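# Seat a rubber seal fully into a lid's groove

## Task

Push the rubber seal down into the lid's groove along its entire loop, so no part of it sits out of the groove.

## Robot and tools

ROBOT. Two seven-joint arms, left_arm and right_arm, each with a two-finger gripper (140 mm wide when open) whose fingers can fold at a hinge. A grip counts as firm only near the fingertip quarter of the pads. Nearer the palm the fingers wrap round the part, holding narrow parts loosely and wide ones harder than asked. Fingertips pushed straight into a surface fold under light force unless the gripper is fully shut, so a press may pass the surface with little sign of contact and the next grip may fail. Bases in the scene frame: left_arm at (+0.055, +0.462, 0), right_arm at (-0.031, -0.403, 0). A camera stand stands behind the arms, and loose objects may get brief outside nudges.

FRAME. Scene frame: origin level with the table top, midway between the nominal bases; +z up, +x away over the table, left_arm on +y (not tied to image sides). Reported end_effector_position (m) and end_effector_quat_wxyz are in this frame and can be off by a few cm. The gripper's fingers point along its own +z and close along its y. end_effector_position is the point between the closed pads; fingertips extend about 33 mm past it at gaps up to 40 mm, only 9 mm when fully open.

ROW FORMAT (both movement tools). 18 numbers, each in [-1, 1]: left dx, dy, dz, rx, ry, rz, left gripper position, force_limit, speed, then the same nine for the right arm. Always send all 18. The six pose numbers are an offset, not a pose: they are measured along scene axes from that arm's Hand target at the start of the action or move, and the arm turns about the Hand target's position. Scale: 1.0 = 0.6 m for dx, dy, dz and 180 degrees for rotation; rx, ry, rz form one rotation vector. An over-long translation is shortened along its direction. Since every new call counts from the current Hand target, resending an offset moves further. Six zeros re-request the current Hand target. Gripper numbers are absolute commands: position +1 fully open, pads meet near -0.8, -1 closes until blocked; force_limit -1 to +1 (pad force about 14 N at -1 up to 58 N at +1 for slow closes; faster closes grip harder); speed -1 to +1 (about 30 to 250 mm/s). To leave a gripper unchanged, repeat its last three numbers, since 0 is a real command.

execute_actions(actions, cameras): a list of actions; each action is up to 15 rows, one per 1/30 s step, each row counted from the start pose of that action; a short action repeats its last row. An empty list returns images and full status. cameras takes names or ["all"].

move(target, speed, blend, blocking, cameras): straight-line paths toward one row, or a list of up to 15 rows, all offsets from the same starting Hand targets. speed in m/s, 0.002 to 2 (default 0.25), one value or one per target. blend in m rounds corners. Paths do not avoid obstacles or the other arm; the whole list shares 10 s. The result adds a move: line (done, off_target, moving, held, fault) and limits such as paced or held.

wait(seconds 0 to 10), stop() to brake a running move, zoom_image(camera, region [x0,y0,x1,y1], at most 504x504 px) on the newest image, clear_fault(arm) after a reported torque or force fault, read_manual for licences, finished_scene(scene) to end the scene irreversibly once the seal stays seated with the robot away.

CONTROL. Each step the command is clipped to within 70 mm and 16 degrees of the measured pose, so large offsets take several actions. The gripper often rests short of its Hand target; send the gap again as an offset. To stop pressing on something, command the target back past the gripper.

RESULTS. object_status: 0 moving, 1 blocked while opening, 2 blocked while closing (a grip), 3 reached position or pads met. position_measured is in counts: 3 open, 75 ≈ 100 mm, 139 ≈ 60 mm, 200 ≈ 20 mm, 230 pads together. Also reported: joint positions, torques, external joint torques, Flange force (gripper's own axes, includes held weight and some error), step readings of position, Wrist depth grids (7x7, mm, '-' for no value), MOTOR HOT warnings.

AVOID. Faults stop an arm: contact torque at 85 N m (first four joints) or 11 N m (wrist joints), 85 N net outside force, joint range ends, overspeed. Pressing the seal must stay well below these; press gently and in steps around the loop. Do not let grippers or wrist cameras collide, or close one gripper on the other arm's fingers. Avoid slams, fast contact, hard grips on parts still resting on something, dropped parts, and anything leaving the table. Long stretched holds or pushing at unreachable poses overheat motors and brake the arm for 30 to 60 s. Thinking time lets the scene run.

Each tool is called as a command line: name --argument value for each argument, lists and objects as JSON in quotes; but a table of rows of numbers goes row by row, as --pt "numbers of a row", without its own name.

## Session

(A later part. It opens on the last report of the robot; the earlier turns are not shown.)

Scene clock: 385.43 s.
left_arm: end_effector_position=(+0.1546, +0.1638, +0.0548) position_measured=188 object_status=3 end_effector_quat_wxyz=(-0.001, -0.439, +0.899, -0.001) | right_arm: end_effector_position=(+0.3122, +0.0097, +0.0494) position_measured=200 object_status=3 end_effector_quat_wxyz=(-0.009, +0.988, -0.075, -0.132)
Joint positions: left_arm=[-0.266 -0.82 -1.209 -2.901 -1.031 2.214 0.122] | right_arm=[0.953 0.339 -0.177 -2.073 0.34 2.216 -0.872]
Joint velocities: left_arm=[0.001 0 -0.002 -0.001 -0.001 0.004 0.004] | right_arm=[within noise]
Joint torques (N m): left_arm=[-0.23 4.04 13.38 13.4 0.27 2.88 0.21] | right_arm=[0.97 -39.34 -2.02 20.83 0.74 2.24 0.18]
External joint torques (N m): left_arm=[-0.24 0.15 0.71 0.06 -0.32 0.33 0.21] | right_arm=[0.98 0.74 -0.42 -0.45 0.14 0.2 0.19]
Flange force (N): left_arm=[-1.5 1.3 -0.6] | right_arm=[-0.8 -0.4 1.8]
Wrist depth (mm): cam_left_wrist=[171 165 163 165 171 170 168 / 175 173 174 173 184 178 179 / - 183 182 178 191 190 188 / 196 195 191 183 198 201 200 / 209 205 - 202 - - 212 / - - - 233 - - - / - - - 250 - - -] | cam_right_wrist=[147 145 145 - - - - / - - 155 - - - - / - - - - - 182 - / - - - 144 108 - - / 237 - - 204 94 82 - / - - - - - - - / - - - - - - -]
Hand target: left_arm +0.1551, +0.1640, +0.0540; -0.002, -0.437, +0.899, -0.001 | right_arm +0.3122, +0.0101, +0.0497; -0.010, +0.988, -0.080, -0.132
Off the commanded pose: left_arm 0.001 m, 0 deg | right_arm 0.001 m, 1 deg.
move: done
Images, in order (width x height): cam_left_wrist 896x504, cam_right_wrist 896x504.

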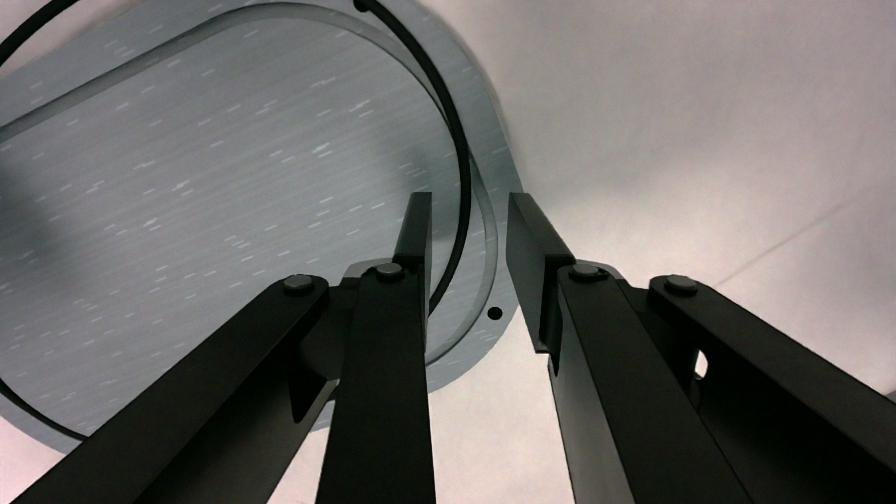

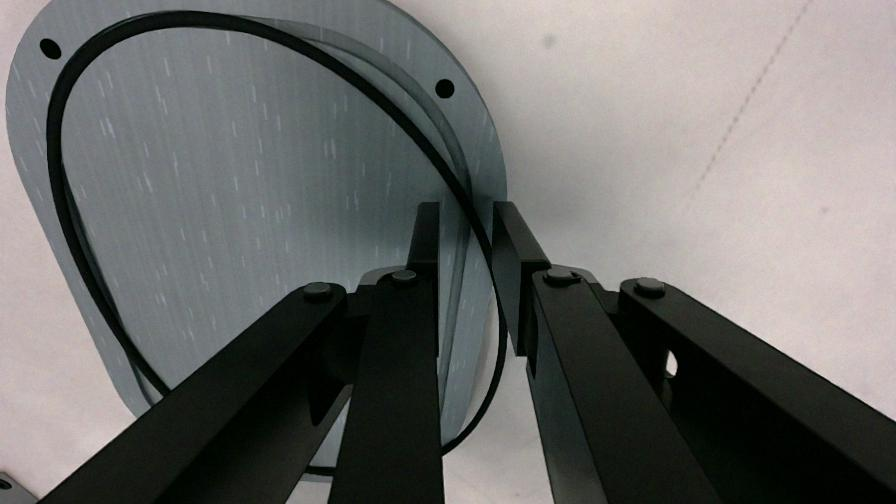

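move --pt "0 0 0.05 0 0 0 -0.563 -0.1 0 0 0 0.05 0 0 0 -0.563 -0.1 0" --speed '[0.12]' --cameras '["cam_left_wrist","cam_right_wrist","cam_high"]'

zoom_image --camera "cam_high" --region '[360, 200, 560, 320]'

Scene clock: 389.37 s.
left_arm: end_effector_position=(+0.1556, +0.1640, +0.0832) position_measured=200 object_status=3 end_effector_quat_wxyz=(-0.003, -0.435, +0.900, -0.002) | right_arm: end_effector_position=(+0.3121, +0.0113, +0.0797) position_measured=200 object_status=3 end_effector_quat_wxyz=(-0.013, +0.988, -0.077, -0.132)
Joint positions: left_arm=[-0.311 -0.895 -1.101 -2.891 -0.958 2.117 0.106] | right_arm=[0.955 0.286 -0.184 -2.064 0.323 2.161 -0.848]
Joint velocities: left_arm=[0.001 0 0.001 0 0 -0.005 -0.004] | right_arm=[0 0 0 0 0 -0.001 0.004]
Joint torques (N m): left_arm=[-0.76 2.24 14.24 15.36 0.84 2.52 -0.17] | right_arm=[1.32 -37.79 -2.18 22.22 0.11 1.81 0.09]
External joint torques (N m): left_arm=[-0.77 -1.63 1.26 0.49 0.21 -0.05 -0.17] | right_arm=[1.19 1.25 -0.91 0.23 -0.57 -0.25 0.1]
Flange force (N): left_arm=[-2.1 8.9 -10.3] | right_arm=[2.0 -3.5 0.1]
Wrist depth (mm): cam_left_wrist=[199 194 190 193 196 192 193 / 204 201 201 200 208 207 206 / 217 210 211 207 220 217 - / 223 227 223 217 228 232 232 / - - - 234 92 - - / - - - 268 - - 249 / - - - - - - -] | cam_right_wrist=[- - 169 - - - - / - - - - - - - / - 207 - - - 222 - / - - - 143 109 240 241 / - - - 255 94 82 - / - - - - - - - / - - - - - - -]
Hand target: left_arm +0.1551, +0.1640, +0.0840; -0.002, -0.437, +0.899, -0.001 | right_arm +0.3122, +0.0101, +0.0797; -0.010, +0.988, -0.080, -0.132
Off the commanded pose: left_arm 0.001 m, 0 deg | right_arm 0.001 m, 0 deg.
move: done
Images, in order (width x height): cam_high 896x504, cam_left_wrist 896x504, cam_right_wrist 896x504.

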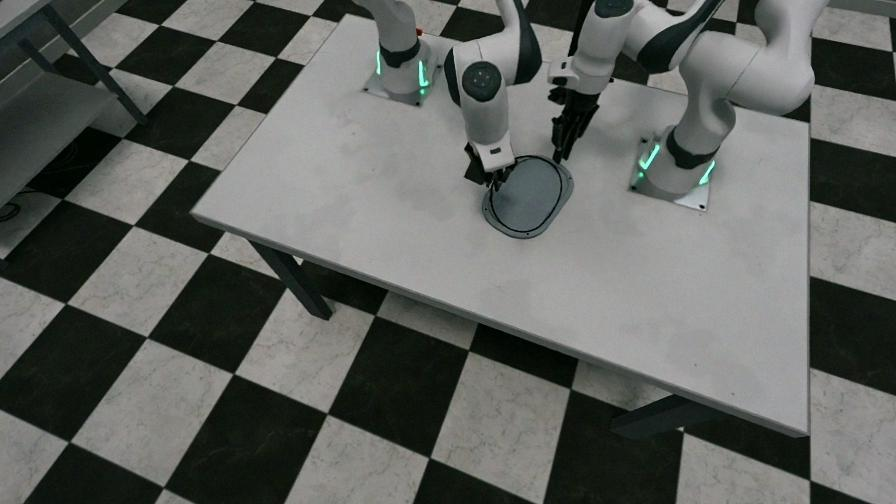

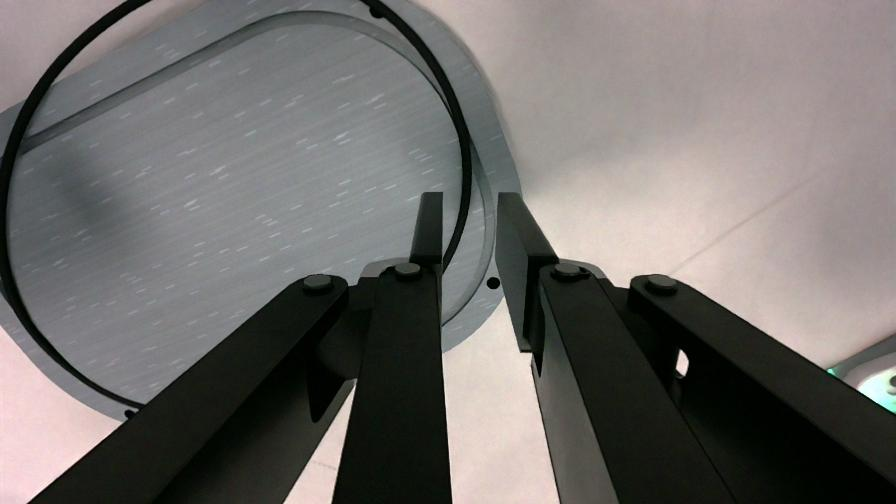

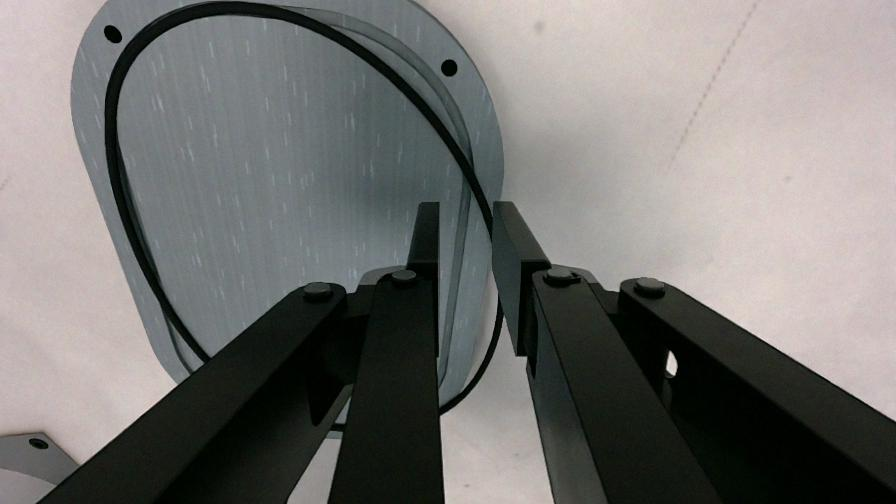

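Scaled by 2.520 from the camera's 896x504 image, which has a finer 1280x720 frame.

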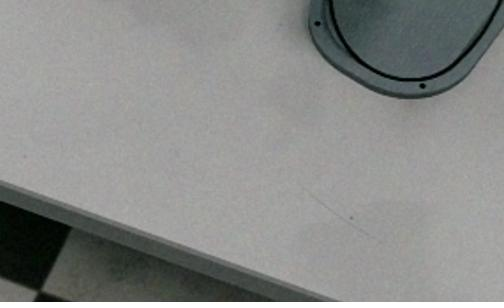

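move --pt "-0.0232 -0.03 0 0 0 0.13 -0.467 -0.1 0 0.1105 0.0713 0 0.0483 -0.0783 0.4485 -0.467 -0.1 0" --pt "-0.0232 -0.03 -0.053 0 0 0.13 -0.467 -0.1 0 0.1105 0.0713 -0.0537 0.0483 -0.0783 0.4485 -0.467 -0.1 0" --speed '[0.25,0.12]' --blend '[0.005,0]' --cameras '["cam_left_wrist","cam_right_wrist"]'

zoom_image --camera "cam_left_wrist" --region '[360, 40, 580, 290]'

zoom_image --camera "cam_right_wrist" --region '[360, 40, 580, 290]'

Scene clock: 400.73 s.
left_arm: end_effector_position=(+0.1411, +0.1477, +0.0521) position_measured=188 object_status=3 end_effector_quat_wxyz=(-0.001, -0.612, +0.791, +0.000) | right_arm: end_effector_position=(+0.3779, +0.0526, +0.0474) position_measured=188 object_status=3 end_effector_quat_wxyz=(-0.001, +0.812, +0.584, -0.001)
Joint positions: left_arm=[-0.201 -0.945 -1.322 -2.851 -1.143 2.098 -0.269] | right_arm=[0.733 0.414 0.113 -1.976 -0.063 2.385 -1.936]
Joint velocities: left_arm=[within noise] | right_arm=[-0.001 0.002 0.001 0 -0.001 0.001 -0.006]
Joint torques (N m): left_arm=[-0.23 7.1 16.28 11.84 0.33 2.93 0.15] | right_arm=[0.52 -41.31 1.72 21.94 0.09 2.88 -0.54]
External joint torques (N m): left_arm=[-0.21 -0.08 0.87 0.44 -0.33 0.34 0.15] | right_arm=[0.62 1.42 -0.13 0.17 -0.54 0.23 -0.54]
Flange force (N): left_arm=[-1.1 0.5 -2.0] | right_arm=[3.8 1.7 3.0]
Wrist depth (mm): cam_left_wrist=[162 161 160 166 168 167 166 / - 169 169 168 177 176 174 / 180 180 178 175 187 185 184 / 192 191 - 182 141 197 196 / 204 201 - 201 - - 206 / - - - 227 - - - / - - - 244 - - -] | cam_right_wrist=[157 161 - 160 - - - / - 165 - 168 - - - / - - - 174 - - 193 / - - - 179 133 - 204 / - - - - 94 93 213 / - - - - - - - / - - - - - - -]
Hand target: left_arm +0.1412, +0.1460, +0.0522; -0.002, -0.610, +0.792, -0.002 | right_arm +0.3785, +0.0529, +0.0475; +0.000, +0.809, +0.588, +0.000
Off the commanded pose: left_arm 0.002 m, 0 deg | right_arm 0.001 m, 1 deg.
move: done
Images, in order (width x height): cam_left_wrist 896x504, cam_right_wrist 896x504.

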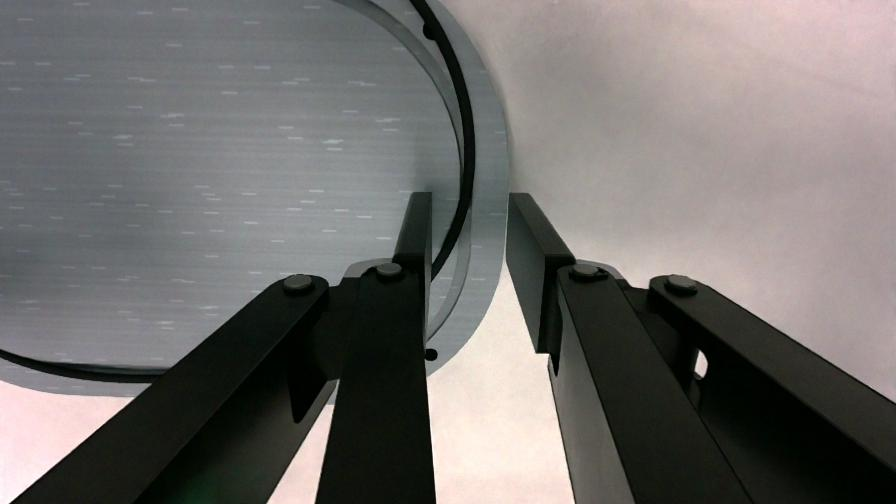

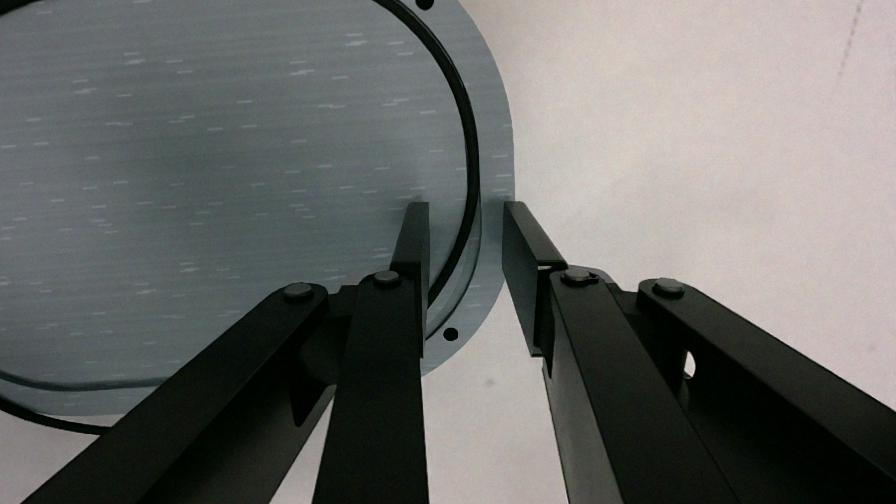

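Scaled by 2.016 from the camera's 896x504 image, which has a finer 1280x720 frame.

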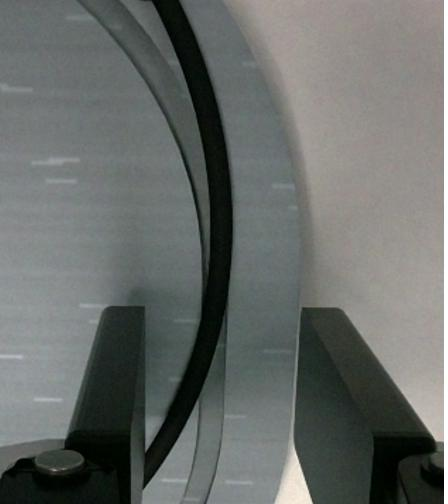

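Scaled by 2.016 from the camera's 896x504 image, which has a finer 1280x720 frame.

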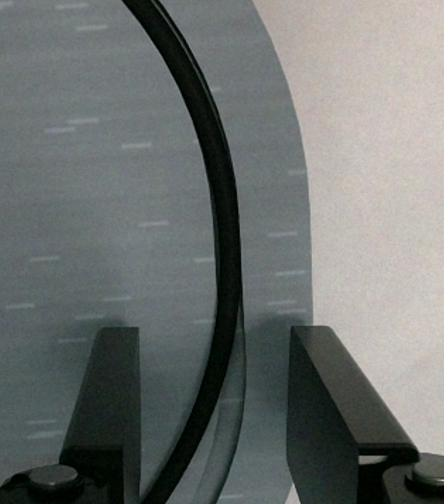

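move --pt "-0.002 -0.016 0 0 0 0 -0.467 -0.1 0 0.0045 -0.0017 0 0 0 0 -0.467 -0.1 0" --pt "-0.002 -0.016 -0.0128 0 0 0 -0.467 -0.1 0 0.0045 -0.0017 -0.0123 0 0 0 -0.467 -0.1 0" --pt "-0.002 -0.016 -0.0128 0 0 0 -1 -0.1 -1 0.0045 -0.0017 -0.0123 0 0 0 -1 -0.1 -1" --pt "-0.002 -0.016 -0.0203 0 0 0 -1 -0.1 -1 0.0045 -0.0017 -0.025 0 0 0 -1 -0.1 -1" --speed '[0.06,0.05,0.05,0.03]' --cameras '["cam_left_wrist","cam_right_wrist"]'

zoom_image --camera "cam_left_wrist" --region '[400, 60, 540, 220]'

zoom_image --camera "cam_right_wrist" --region '[400, 60, 540, 220]'

Scene clock: 407.17 s.
left_arm: end_effector_position=(+0.1412, +0.1355, +0.0430) position_measured=231 object_status=3 end_effector_quat_wxyz=(+0.000, -0.612, +0.791, -0.003) | right_arm: end_effector_position=(+0.3849, +0.0528, +0.0388) position_measured=231 object_status=3 end_effector_quat_wxyz=(-0.001, +0.812, +0.584, +0.004)
Joint positions: left_arm=[-0.151 -0.925 -1.386 -2.82 -1.177 2.129 -0.264] | right_arm=[0.729 0.434 0.109 -1.972 -0.068 2.412 -1.943]
Joint velocities: left_arm=[0 0.001 -0.001 0 -0.001 0.004 0.002] | right_arm=[0.001 0 -0.003 0 0 0.003 0.001]
Joint torques (N m): left_arm=[0.77 10.37 12.18 9.19 -0.66 2.96 0.33] | right_arm=[1.93 -37.29 2.17 19.71 0.41 3.07 -0.33]
External joint torques (N m): left_arm=[0.76 2.55 -3.77 -1.61 -1.3 0.35 0.33] | right_arm=[1.97 5.91 0.22 -1.91 -0.21 0.39 -0.34]
Flange force (N): left_arm=[5.4 -7.3 26.7] | right_arm=[6.9 0.7 12.0]
Wrist depth (mm): cam_left_wrist=[- 154 153 158 160 158 157 / - 161 159 160 169 167 166 / 171 171 171 166 177 177 177 / 184 182 177 119 186 187 185 / 195 191 - - 92 195 196 / 206 - - - - - 206 / - - - - - - -] | cam_right_wrist=[- - - 151 - - - / - 161 - 161 - - 175 / - 166 167 168 - - - / 172 172 - 119 - - 193 / - - - - - - - / - - - - - - - / - - - - - - -]
Hand target: left_arm +0.1400, +0.1364, +0.0400; -0.002, -0.610, +0.792, -0.002 | right_arm +0.3812, +0.0519, +0.0325; +0.000, +0.809, +0.588, +0.000
Off the commanded pose: left_arm 0.003 m, 0 deg | right_arm 0.007 m, 1 deg.
move: off_target (right_arm)
Images, in order (width x height): cam_left_wrist 896x504, cam_right_wrist 896x504.

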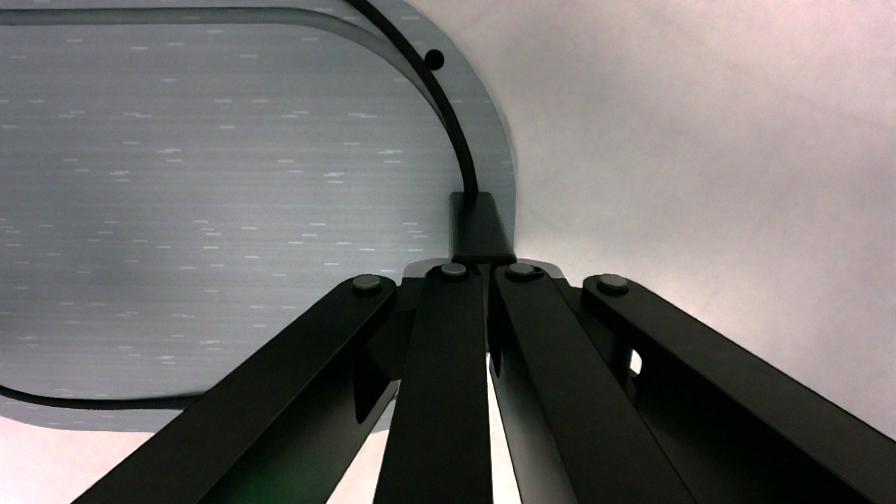

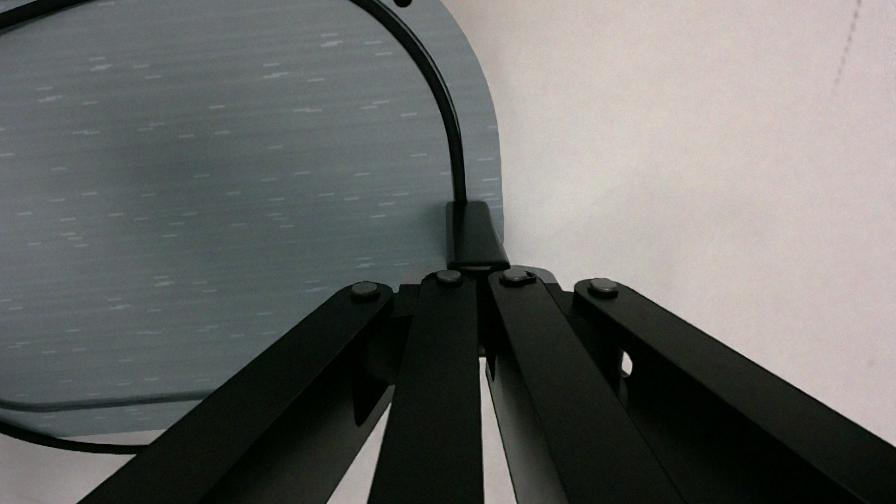

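Scaled by 3.150 from the camera's 896x504 image, which has a finer 1280x720 frame.

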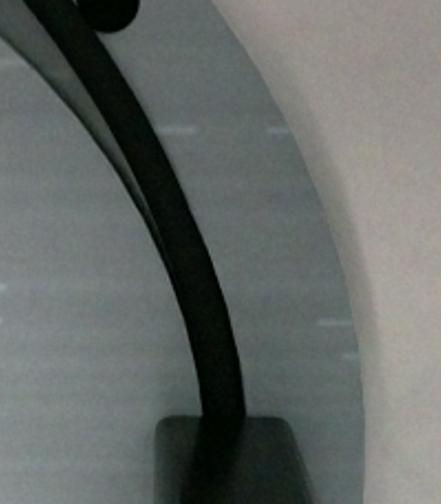

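Scaled by 3.150 from the camera's 896x504 image, which has a finer 1280x720 frame.

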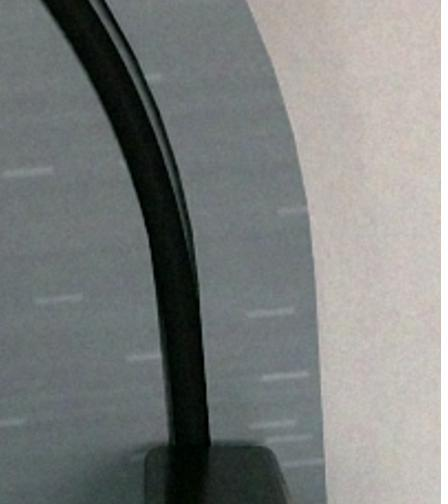

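move --pt "0 0 0.0042 0 0 0 -1 -0.1 -1 0 0 0.01 0 0 0 -1 -0.1 -1" --pt "0 0 0.0042 0 0 0 -0.467 -0.1 0 0 0 0.01 0 0 0 -0.467 -0.1 0" --pt "0 0 0.0203 0 0 0 -0.467 -0.1 0 0 0 0.025 0 0 0 -0.467 -0.1 0" --pt "-0.0038 -0.0453 0.0203 0 0 0.085 -0.467 -0.1 0 -0.0073 -0.0245 0.025 0 0 -0.0922 -0.467 -0.1 0" --speed '[0.05,0.05,0.06,0.1]' --blend '[0,0,0.004,0]' --cameras '["cam_left_wrist","cam_right_wrist"]'

zoom_image --camera "cam_left_wrist" --region '[360, 40, 580, 290]'

zoom_image --camera "cam_right_wrist" --region '[360, 40, 580, 290]'

Scene clock: 414.67 s.
left_arm: end_effector_position=(+0.1386, +0.1100, +0.0523) position_measured=188 object_status=3 end_effector_quat_wxyz=(+0.001, +0.707, -0.707, +0.003) | right_arm: end_effector_position=(+0.3768, +0.0369, +0.0472) position_measured=188 object_status=3 end_effector_quat_wxyz=(+0.001, +0.883, +0.470, -0.001)
Joint positions: left_arm=[-0.088 -0.97 -1.411 -2.74 -1.177 2.064 -0.535] | right_arm=[0.796 0.381 0.031 -2.027 -0.019 2.406 -1.712]
Joint velocities: left_arm=[0.001 0 -0.001 0 -0.001 0.001 -0.005] | right_arm=[0 0 0.001 0 0.001 0 0.005]
Joint torques (N m): left_arm=[-0.44 8.99 18.93 11.29 0.61 2.55 -0.19] | right_arm=[1.45 -41.16 -0.24 21.19 0.88 2.89 0.21]
External joint torques (N m): left_arm=[-0.48 -0.4 1.02 0.54 -0.07 -0.09 -0.19] | right_arm=[1.42 0.8 -1.03 -0.42 0.28 0.23 0.21]
Flange force (N): left_arm=[-1.9 2.5 -5.4] | right_arm=[0.4 -1.6 2.1]
Wrist depth (mm): cam_left_wrist=[162 162 162 167 168 167 167 / 171 167 168 168 175 175 173 / 177 181 176 175 187 185 182 / 191 190 - 147 191 195 194 / 204 - - 198 - - 204 / - - - 227 - - - / - - - 242 - - -] | cam_right_wrist=[158 160 162 168 - - - / - 164 167 - - 183 - / - - - 176 - - - / - - - 181 195 - - / - - - 210 94 82 - / - - - 218 - - - / - - - - - - -]
Hand target: left_arm +0.1377, +0.1092, +0.0522; +0.001, +0.710, -0.704, +0.002 | right_arm +0.3768, +0.0372, +0.0475; +0.000, +0.885, +0.465, +0.000
Off the commanded pose: left_arm 0.001 m, 1 deg | right_arm 0.000 m, 1 deg.
move: done
Images, in order (width x height): cam_left_wrist 896x504, cam_right_wrist 896x504.

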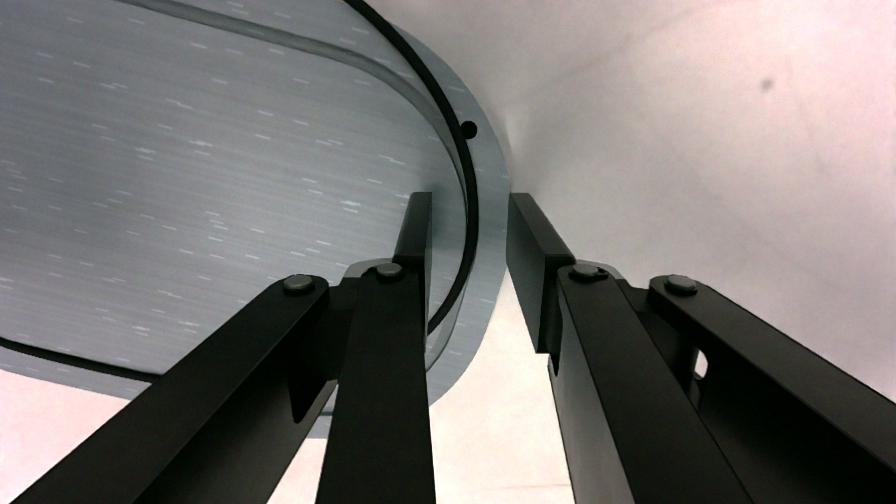

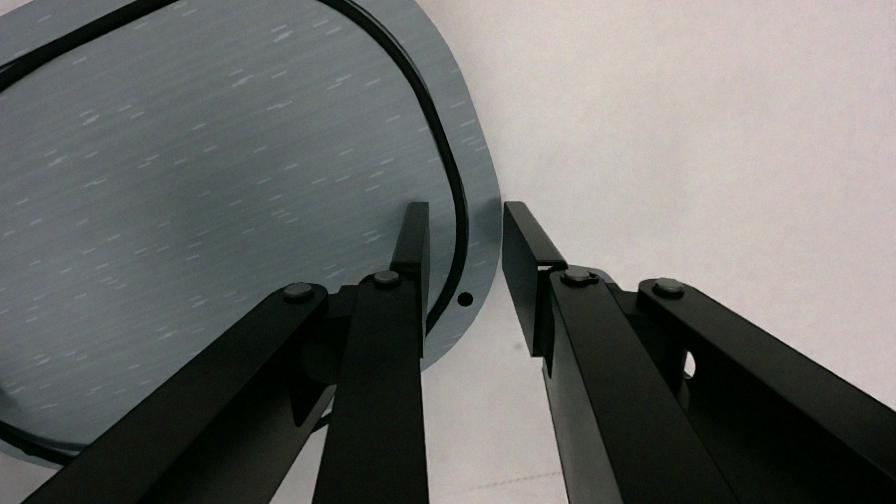

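Scaled by 2.016 from the camera's 896x504 image, which has a finer 1280x720 frame.

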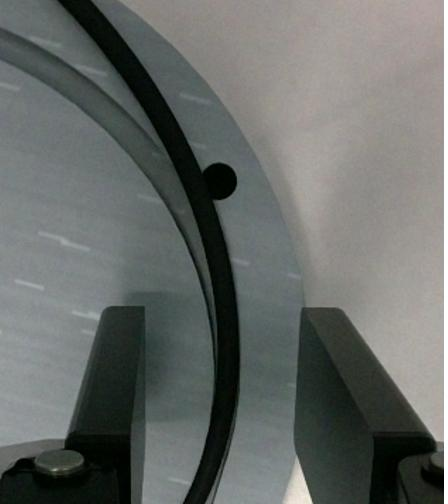

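Scaled by 2.016 from the camera's 896x504 image, which has a finer 1280x720 frame.

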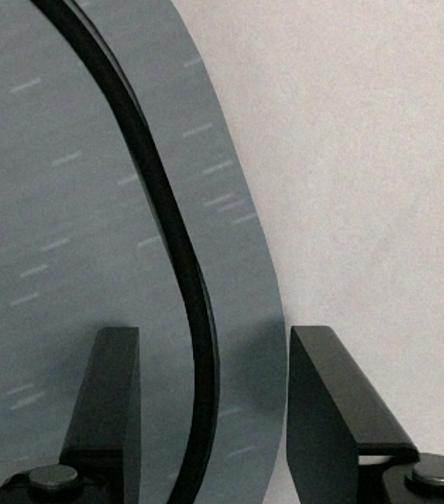

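execute_actions --actions '[]' --cameras '["cam_left_wrist", "cam_right_wrist"]'

zoom_image --camera "cam_left_wrist" --region '[360, 40, 580, 290]'

zoom_image --camera "cam_right_wrist" --region '[360, 40, 580, 290]'

Scene clock: 420.23 s.
left_arm: end_effector_position=(+0.1386, +0.1100, +0.0523) position_measured=188 object_status=3 end_effector_quat_wxyz=(+0.001, +0.708, -0.706, +0.003) | right_arm: end_effector_position=(+0.3768, +0.0369, +0.0472) position_measured=188 object_status=3 end_effector_quat_wxyz=(+0.001, +0.883, +0.469, -0.001)
Joint positions: left_arm=[-0.088 -0.97 -1.411 -2.74 -1.177 2.064 -0.537] | right_arm=[0.796 0.381 0.031 -2.027 -0.019 2.406 -1.711]
Joint velocities: within noise
Joint torques (N m): left_arm=[-0.4 8.96 18.9 11.28 0.62 2.54 -0.16] | right_arm=[1.41 -41.16 -0.23 21.22 0.87 2.87 0.2]
External joint torques (N m): left_arm=[-0.33 -0.48 1.03 0.46 -0.06 -0.08 -0.16] | right_arm=[1.42 0.72 -0.98 -0.41 0.27 0.21 0.2]
Flange force (N): left_arm=[-1.8 2.0 -5.2] | right_arm=[0.2 -1.7 1.9]
Wrist depth (mm): cam_left_wrist=[162 162 161 167 168 167 165 / 171 168 169 170 177 175 174 / 180 181 177 175 187 183 184 / 192 190 185 181 192 196 194 / 201 199 - 203 - - 203 / - - - 224 - - - / - - - - - - -] | cam_right_wrist=[- - - 164 - - - / - - 169 - - - - / - 174 176 178 - - - / - - 183 173 111 - - / - - - 193 94 82 - / - - - - - - - / - - - - - - -]
Hand target: left_arm +0.1377, +0.1092, +0.0522; +0.001, +0.710, -0.704, +0.002 | right_arm +0.3768, +0.0372, +0.0475; +0.000, +0.885, +0.465, +0.000
Tool commands: left_gripper/position=-0.467 left_gripper/force_limit=-0.1 left_gripper/speed=+0.0 right_gripper/position=-0.467 right_gripper/force_limit=-0.1 right_gripper/speed=+0.0
Off the commanded pose: left_arm 0.001 m, 0 deg | right_arm 0.000 m, 1 deg.
Images, in order (width x height): cam_left_wrist 896x504, cam_right_wrist 896x504.

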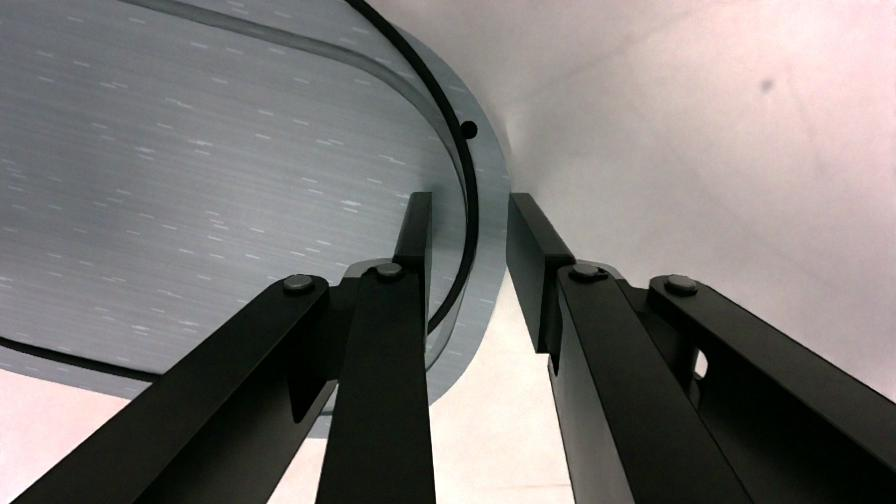

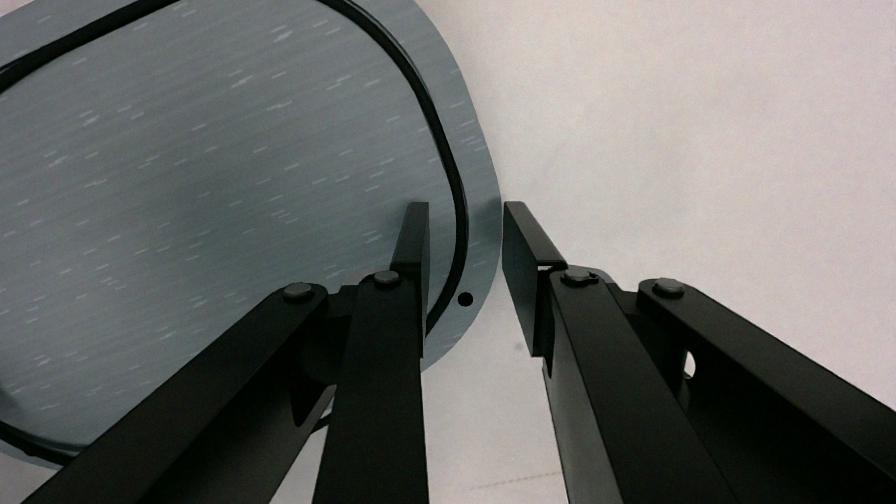

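Scaled by 2.016 from the camera's 896x504 image, which has a finer 1280x720 frame.

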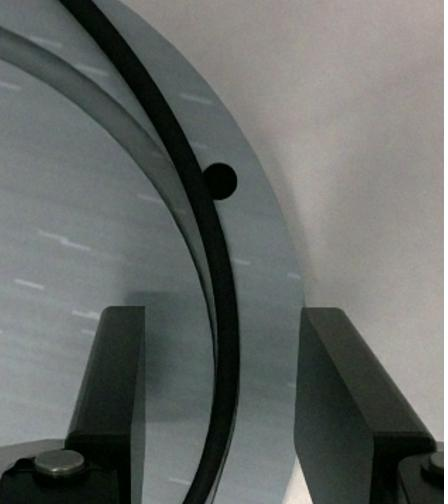

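Scaled by 2.016 from the camera's 896x504 image, which has a finer 1280x720 frame.

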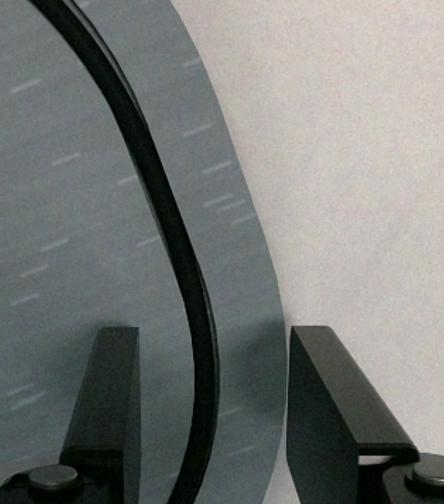

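move --pt "-0.00083 0 0 0 0 0 -0.467 -0.1 0 -0.00222 0.0015 0 0 0 0 -0.467 -0.1 0" --pt "-0.00083 0 -0.01283 0 0 0 -1 -0.1 -1 -0.00222 0.0015 -0.01233 0 0 0 -1 -0.1 -1" --pt "-0.00083 0 -0.02033 0 0 0 -1 -0.1 -1 -0.00222 0.0015 -0.025 0 0 0 -1 -0.1 -1" --speed '[0.05,0.03,0.02]' --cameras '["cam_left_wrist","cam_right_wrist"]'

zoom_image --camera "cam_left_wrist" --region '[360, 40, 580, 290]'

zoom_image --camera "cam_right_wrist" --region '[360, 40, 580, 290]'

Scene clock: 425.97 s.
left_arm: end_effector_position=(+0.1381, +0.1076, +0.0437) position_measured=226 object_status=2 end_effector_quat_wxyz=(+0.002, +0.712, -0.702, +0.004) | right_arm: end_effector_position=(+0.3786, +0.0394, +0.0389) position_measured=231 object_status=3 end_effector_quat_wxyz=(-0.001, +0.884, +0.468, +0.004)
Joint positions: left_arm=[-0.069 -0.968 -1.448 -2.737 -1.208 2.08 -0.538] | right_arm=[0.796 0.397 0.031 -2.03 -0.019 2.436 -1.706]
Joint velocities: left_arm=[-0.001 0 -0.001 0.001 -0.002 0.003 0] | right_arm=[-0.001 0 0 0.001 -0.001 0.005 -0.001]
Joint torques (N m): left_arm=[1.01 11.3 12.64 8.18 -0.45 3.07 0.3] | right_arm=[2.02 -35.48 0.81 19.71 0.72 3.02 0.21]
External joint torques (N m): left_arm=[1.04 1.42 -5.39 -2.07 -1.13 0.44 0.3] | right_arm=[2.05 6.72 0.05 -1.68 0.13 0.33 0.21]
Flange force (N): left_arm=[6.9 -5.4 28.6] | right_arm=[9.6 -1.7 13.5]
Wrist depth (mm): cam_left_wrist=[- 154 154 161 161 159 157 / 164 161 160 160 169 167 166 / 171 170 168 165 176 176 174 / 184 181 177 119 184 186 183 / 194 190 - - - - 198 / 204 - - - - - 205 / - - - - - - -] | cam_right_wrist=[149 153 - 153 - - - / - 158 - - - 173 - / - - 167 168 181 182 - / 173 172 - 112 190 - - / 184 - - - - - - / - - - - - - - / - - - - - - -]
Hand target: left_arm +0.1372, +0.1092, +0.0400; +0.001, +0.710, -0.704, +0.002 | right_arm +0.3755, +0.0381, +0.0325; +0.000, +0.885, +0.465, +0.000
Off the commanded pose: left_arm 0.004 m, 0 deg | right_arm 0.007 m, 1 deg.
move: off_target (left_arm, right_arm)
Images, in order (width x height): cam_left_wrist 896x504, cam_right_wrist 896x504.

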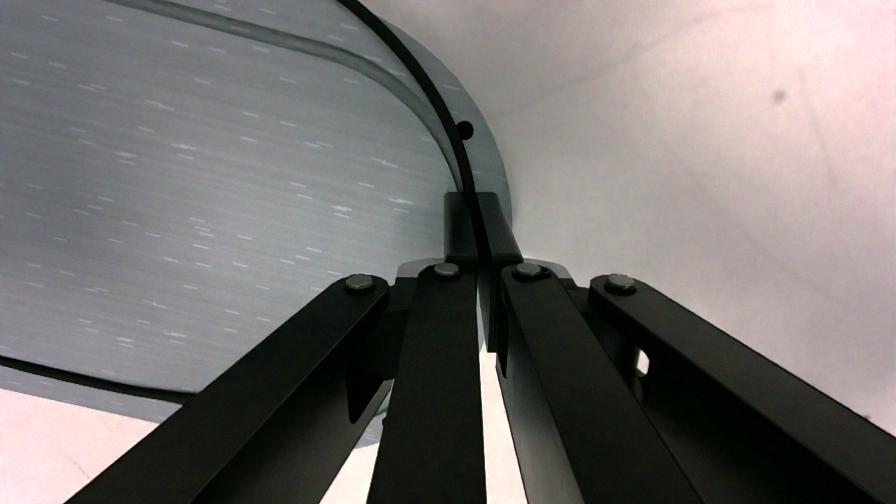

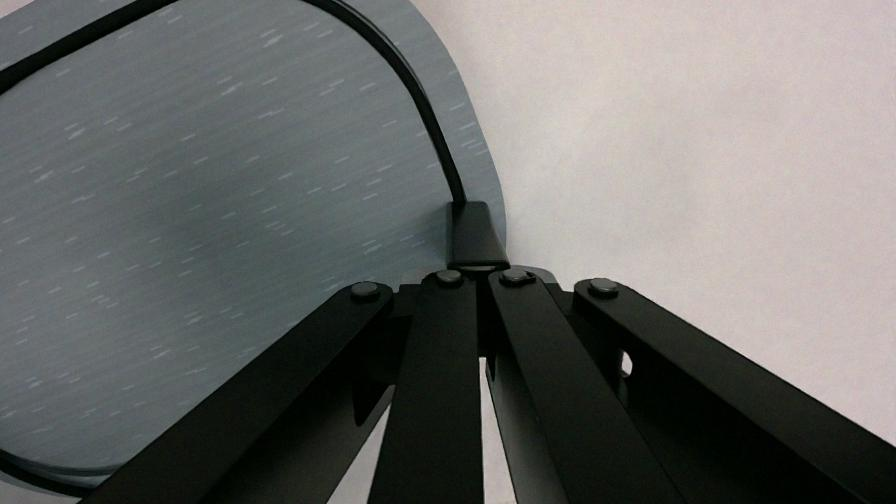

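Scaled by 2.016 from the camera's 896x504 image, which has a finer 1280x720 frame.

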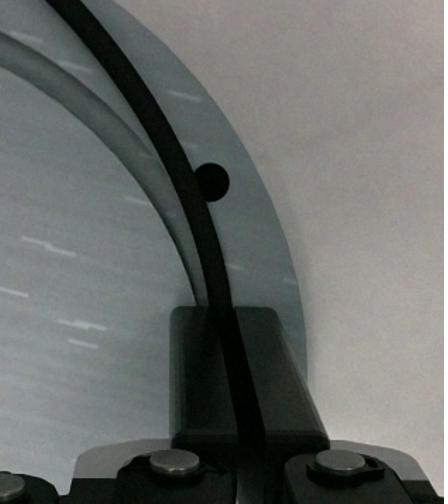

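Scaled by 2.016 from the camera's 896x504 image, which has a finer 1280x720 frame.

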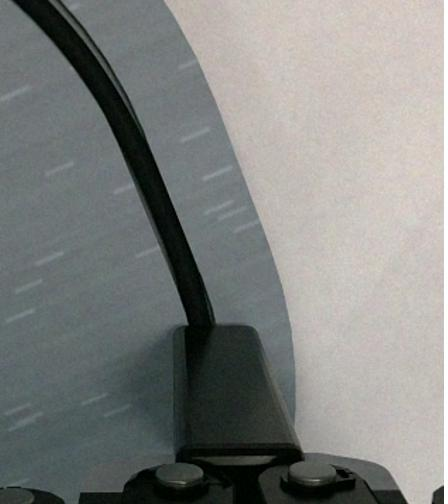

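move --pt "0 0 0.00417 0 0 0 -1 -0.1 -1 0 0 0.01 0 0 0 -1 -0.1 -1" --pt "0 0 0.00417 0 0 0 -0.467 -0.1 0 0 0 0.01 0 0 0 -0.467 -0.1 0" --pt "0.00167 0 0.02033 0 0 0 -0.467 -0.1 0 0 0 0.045 0 0 0 -0.467 -0.1 0" --pt "0.00167 0 0.02033 0 0 0 -0.467 -0.1 0 -0.02333 -0.0235 0.045 0 0 -0.1022 -0.467 -0.1 0" --pt "0.00167 0 0.02033 0 0 0 -0.467 -0.1 0 -0.02333 -0.0235 0.025 0 0 -0.1022 -0.467 -0.1 0" --speed '[0.02,0.02,0.05,0.1,0.05]' --cameras '["cam_left_wrist","cam_right_wrist"]'

zoom_image --camera "cam_left_wrist" --region '[360, 40, 580, 290]'

zoom_image --camera "cam_right_wrist" --region '[360, 40, 580, 290]'

Scene clock: 435.43 s.
left_arm: end_effector_position=(+0.1385, +0.1081, +0.0519) position_measured=188 object_status=3 end_effector_quat_wxyz=(+0.003, +0.709, -0.705, +0.003) | right_arm: end_effector_position=(+0.3617, +0.0236, +0.0483) position_measured=188 object_status=3 end_effector_quat_wxyz=(+0.001, +0.947, +0.322, +0.000)
Joint positions: left_arm=[-0.084 -0.967 -1.414 -2.738 -1.181 2.066 -0.538] | right_arm=[0.883 0.329 -0.054 -2.107 0.024 2.435 -1.416]
Joint velocities: left_arm=[within noise] | right_arm=[0.001 0.001 0 0.001 -0.001 0.005 0.004]
Joint torques (N m): left_arm=[-1.16 8.77 19.72 10.91 0.95 2.46 -0.08] | right_arm=[0.99 -38.58 -0.76 21.34 0.87 2.89 0.23]
External joint torques (N m): left_arm=[-1.12 -0.69 1.84 0.14 0.27 -0.16 -0.08] | right_arm=[0.92 1.35 -0.55 0.12 0.31 0.23 0.23]
Flange force (N): left_arm=[-6.7 5.0 -10.9] | right_arm=[3.1 -1.8 2.9]
Wrist depth (mm): cam_left_wrist=[162 160 162 167 168 167 165 / 171 169 168 169 177 175 173 / 179 179 178 174 186 184 183 / 191 190 185 181 192 195 198 / 200 198 - 200 - - - / - - - 224 - - - / - - - 240 - - -] | cam_right_wrist=[159 160 159 - - 171 - / - 168 - 169 - - - / - 175 - - - - - / - 185 - 173 133 - - / - - - - 94 82 - / - - - - - - - / - - - - - - -]
Hand target: left_arm +0.1382, +0.1092, +0.0522; +0.001, +0.710, -0.704, +0.002 | right_arm +0.3615, +0.0240, +0.0475; +0.000, +0.948, +0.318, +0.000
Off the commanded pose: left_arm 0.001 m, 0 deg | right_arm 0.001 m, 1 deg.
move: done
Images, in order (width x height): cam_left_wrist 896x504, cam_right_wrist 896x504.

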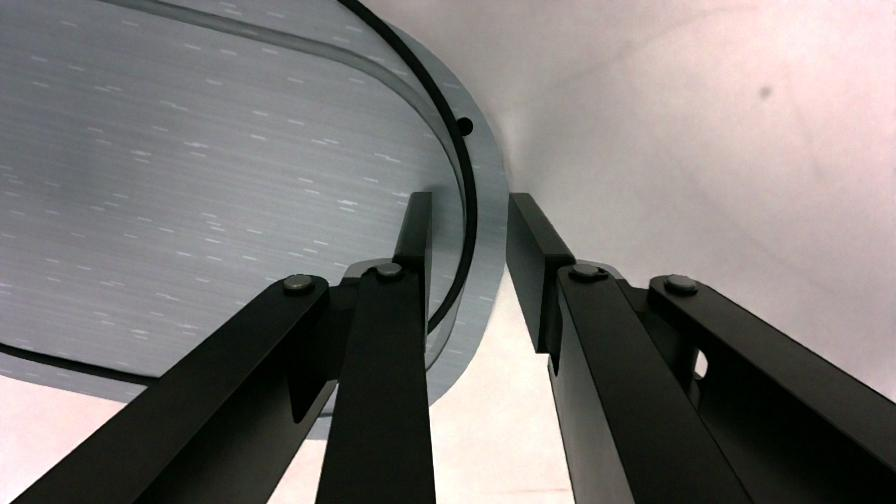

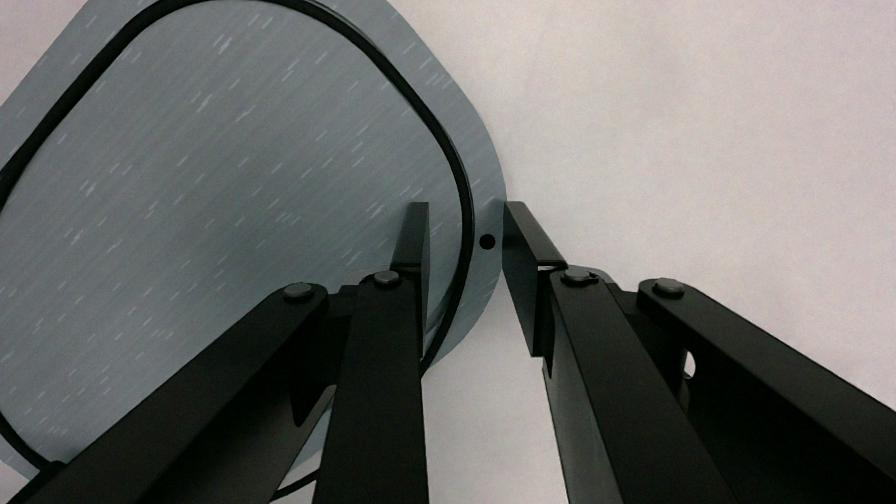

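Scaled by 2.016 from the camera's 896x504 image, which has a finer 1280x720 frame.

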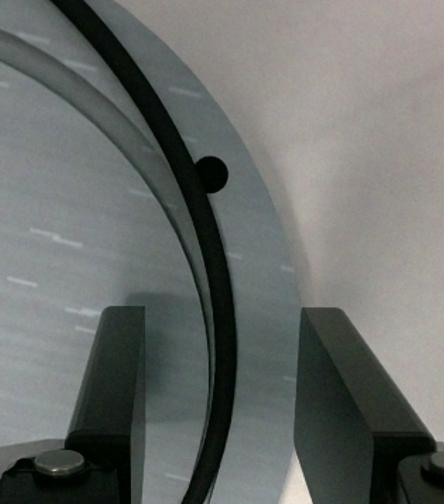

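Scaled by 2.016 from the camera's 896x504 image, which has a finer 1280x720 frame.

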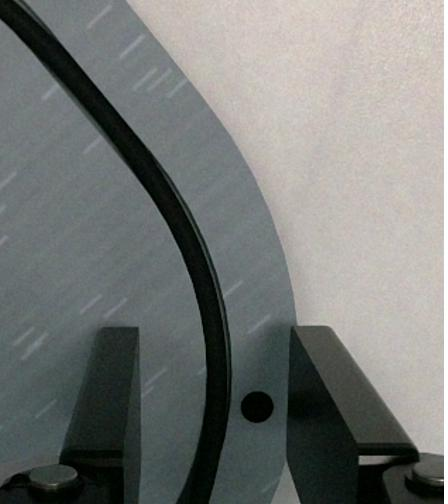

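zoom_image --camera "cam_left_wrist" --region '[430, 150, 520, 290]'

zoom_image --camera "cam_right_wrist" --region '[420, 150, 510, 290]'

Scaled by 3.600 from the camera's 896x504 image, which has a finer 1280x720 frame.

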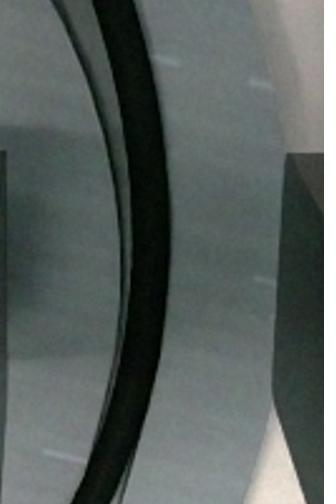

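Scaled by 3.600 from the camera's 896x504 image, which has a finer 1280x720 frame.

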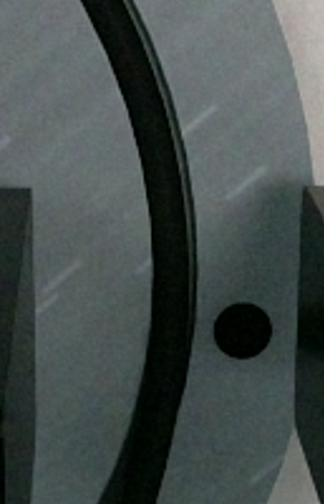

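move --pt "0.001 0 0 0 0 0 -0.467 -0.1 0 0.00067 -0.001 0 0 0 0 -0.467 -0.1 0" --pt "0.001 0 -0.01283 0 0 0 -1 -0.1 -1 0.00067 -0.001 -0.01233 0 0 0 -1 -0.1 -1" --pt "0.001 0 -0.02033 0 0 0 -1 -0.1 -1 0.00067 -0.001 -0.025 0 0 0 -1 -0.1 -1" --speed '[0.05,0.03,0.02]' --cameras '["cam_left_wrist","cam_right_wrist"]'

zoom_image --camera "cam_left_wrist" --region '[360, 40, 580, 290]'

zoom_image --camera "cam_right_wrist" --region '[360, 40, 580, 290]'

Scene clock: 443.87 s.
left_arm: end_effector_position=(+0.1396, +0.1072, +0.0437) position_measured=226 object_status=2 end_effector_quat_wxyz=(+0.002, +0.712, -0.702, +0.004) | right_arm: end_effector_position=(+0.3639, +0.0255, +0.0390) position_measured=231 object_status=3 end_effector_quat_wxyz=(-0.001, +0.947, +0.321, +0.004)
Joint positions: left_arm=[-0.064 -0.965 -1.449 -2.736 -1.207 2.082 -0.536] | right_arm=[0.883 0.348 -0.054 -2.109 0.027 2.465 -1.415]
Joint velocities: left_arm=[within noise] | right_arm=[0 -0.001 0 0 -0.001 0.004 0]
Joint torques (N m): left_arm=[1.01 11.41 12.85 8.02 -0.17 2.9 0.35] | right_arm=[0.9 -33.52 -0.24 19.41 0.96 3.13 0.03]
External joint torques (N m): left_arm=[1.02 1.52 -5.15 -2.17 -0.85 0.27 0.35] | right_arm=[0.99 6.92 0.12 -1.66 0.4 0.43 0.03]
Flange force (N): left_arm=[6.2 -5.4 26.7] | right_arm=[9.1 -2.9 14.6]
Wrist depth (mm): cam_left_wrist=[- 154 155 160 161 159 157 / 164 161 158 161 168 168 166 / 171 171 171 167 176 175 175 / 182 180 177 119 184 186 183 / 192 189 - - - 194 196 / 204 - - - - - 207 / - - - - - - -] | cam_right_wrist=[152 - 153 164 - - - / - - - - - - - / - - - 166 180 183 - / - 179 176 126 187 - - / - - - - - - - / - - - - - - - / - - - - - - -]
Hand target: left_arm +0.1388, +0.1092, +0.0400; +0.001, +0.710, -0.704, +0.002 | right_arm +0.3619, +0.0234, +0.0325; +0.000, +0.948, +0.318, +0.000
Off the commanded pose: left_arm 0.004 m, 0 deg | right_arm 0.007 m, 1 deg.
move: off_target (left_arm, right_arm)
Images, in order (width x height): cam_left_wrist 896x504, cam_right_wrist 896x504.

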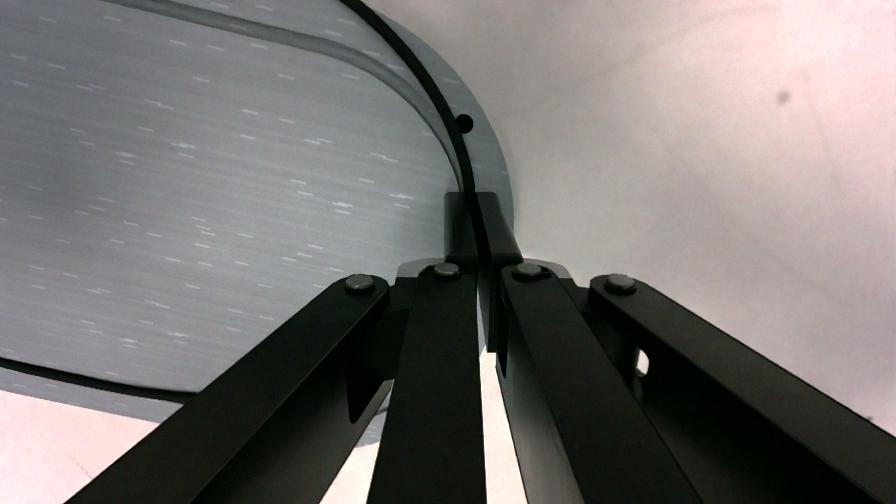

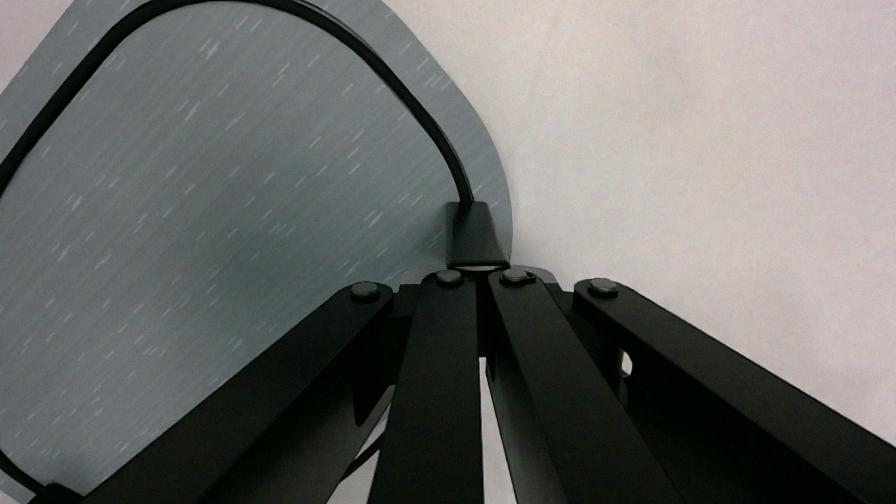

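Scaled by 2.016 from the camera's 896x504 image, which has a finer 1280x720 frame.

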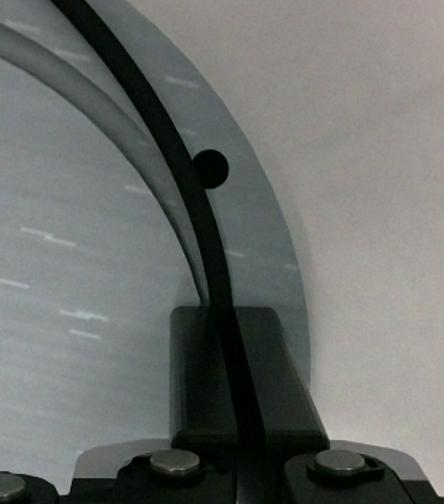

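Scaled by 2.016 from the camera's 896x504 image, which has a finer 1280x720 frame.

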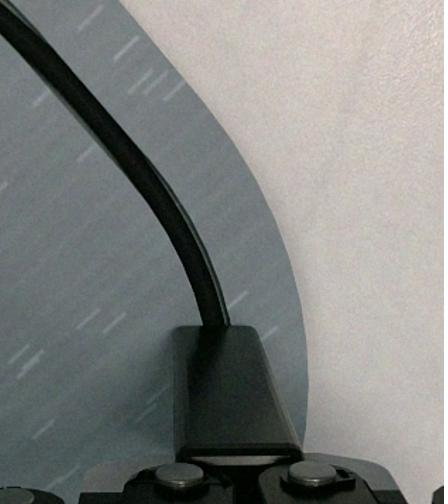

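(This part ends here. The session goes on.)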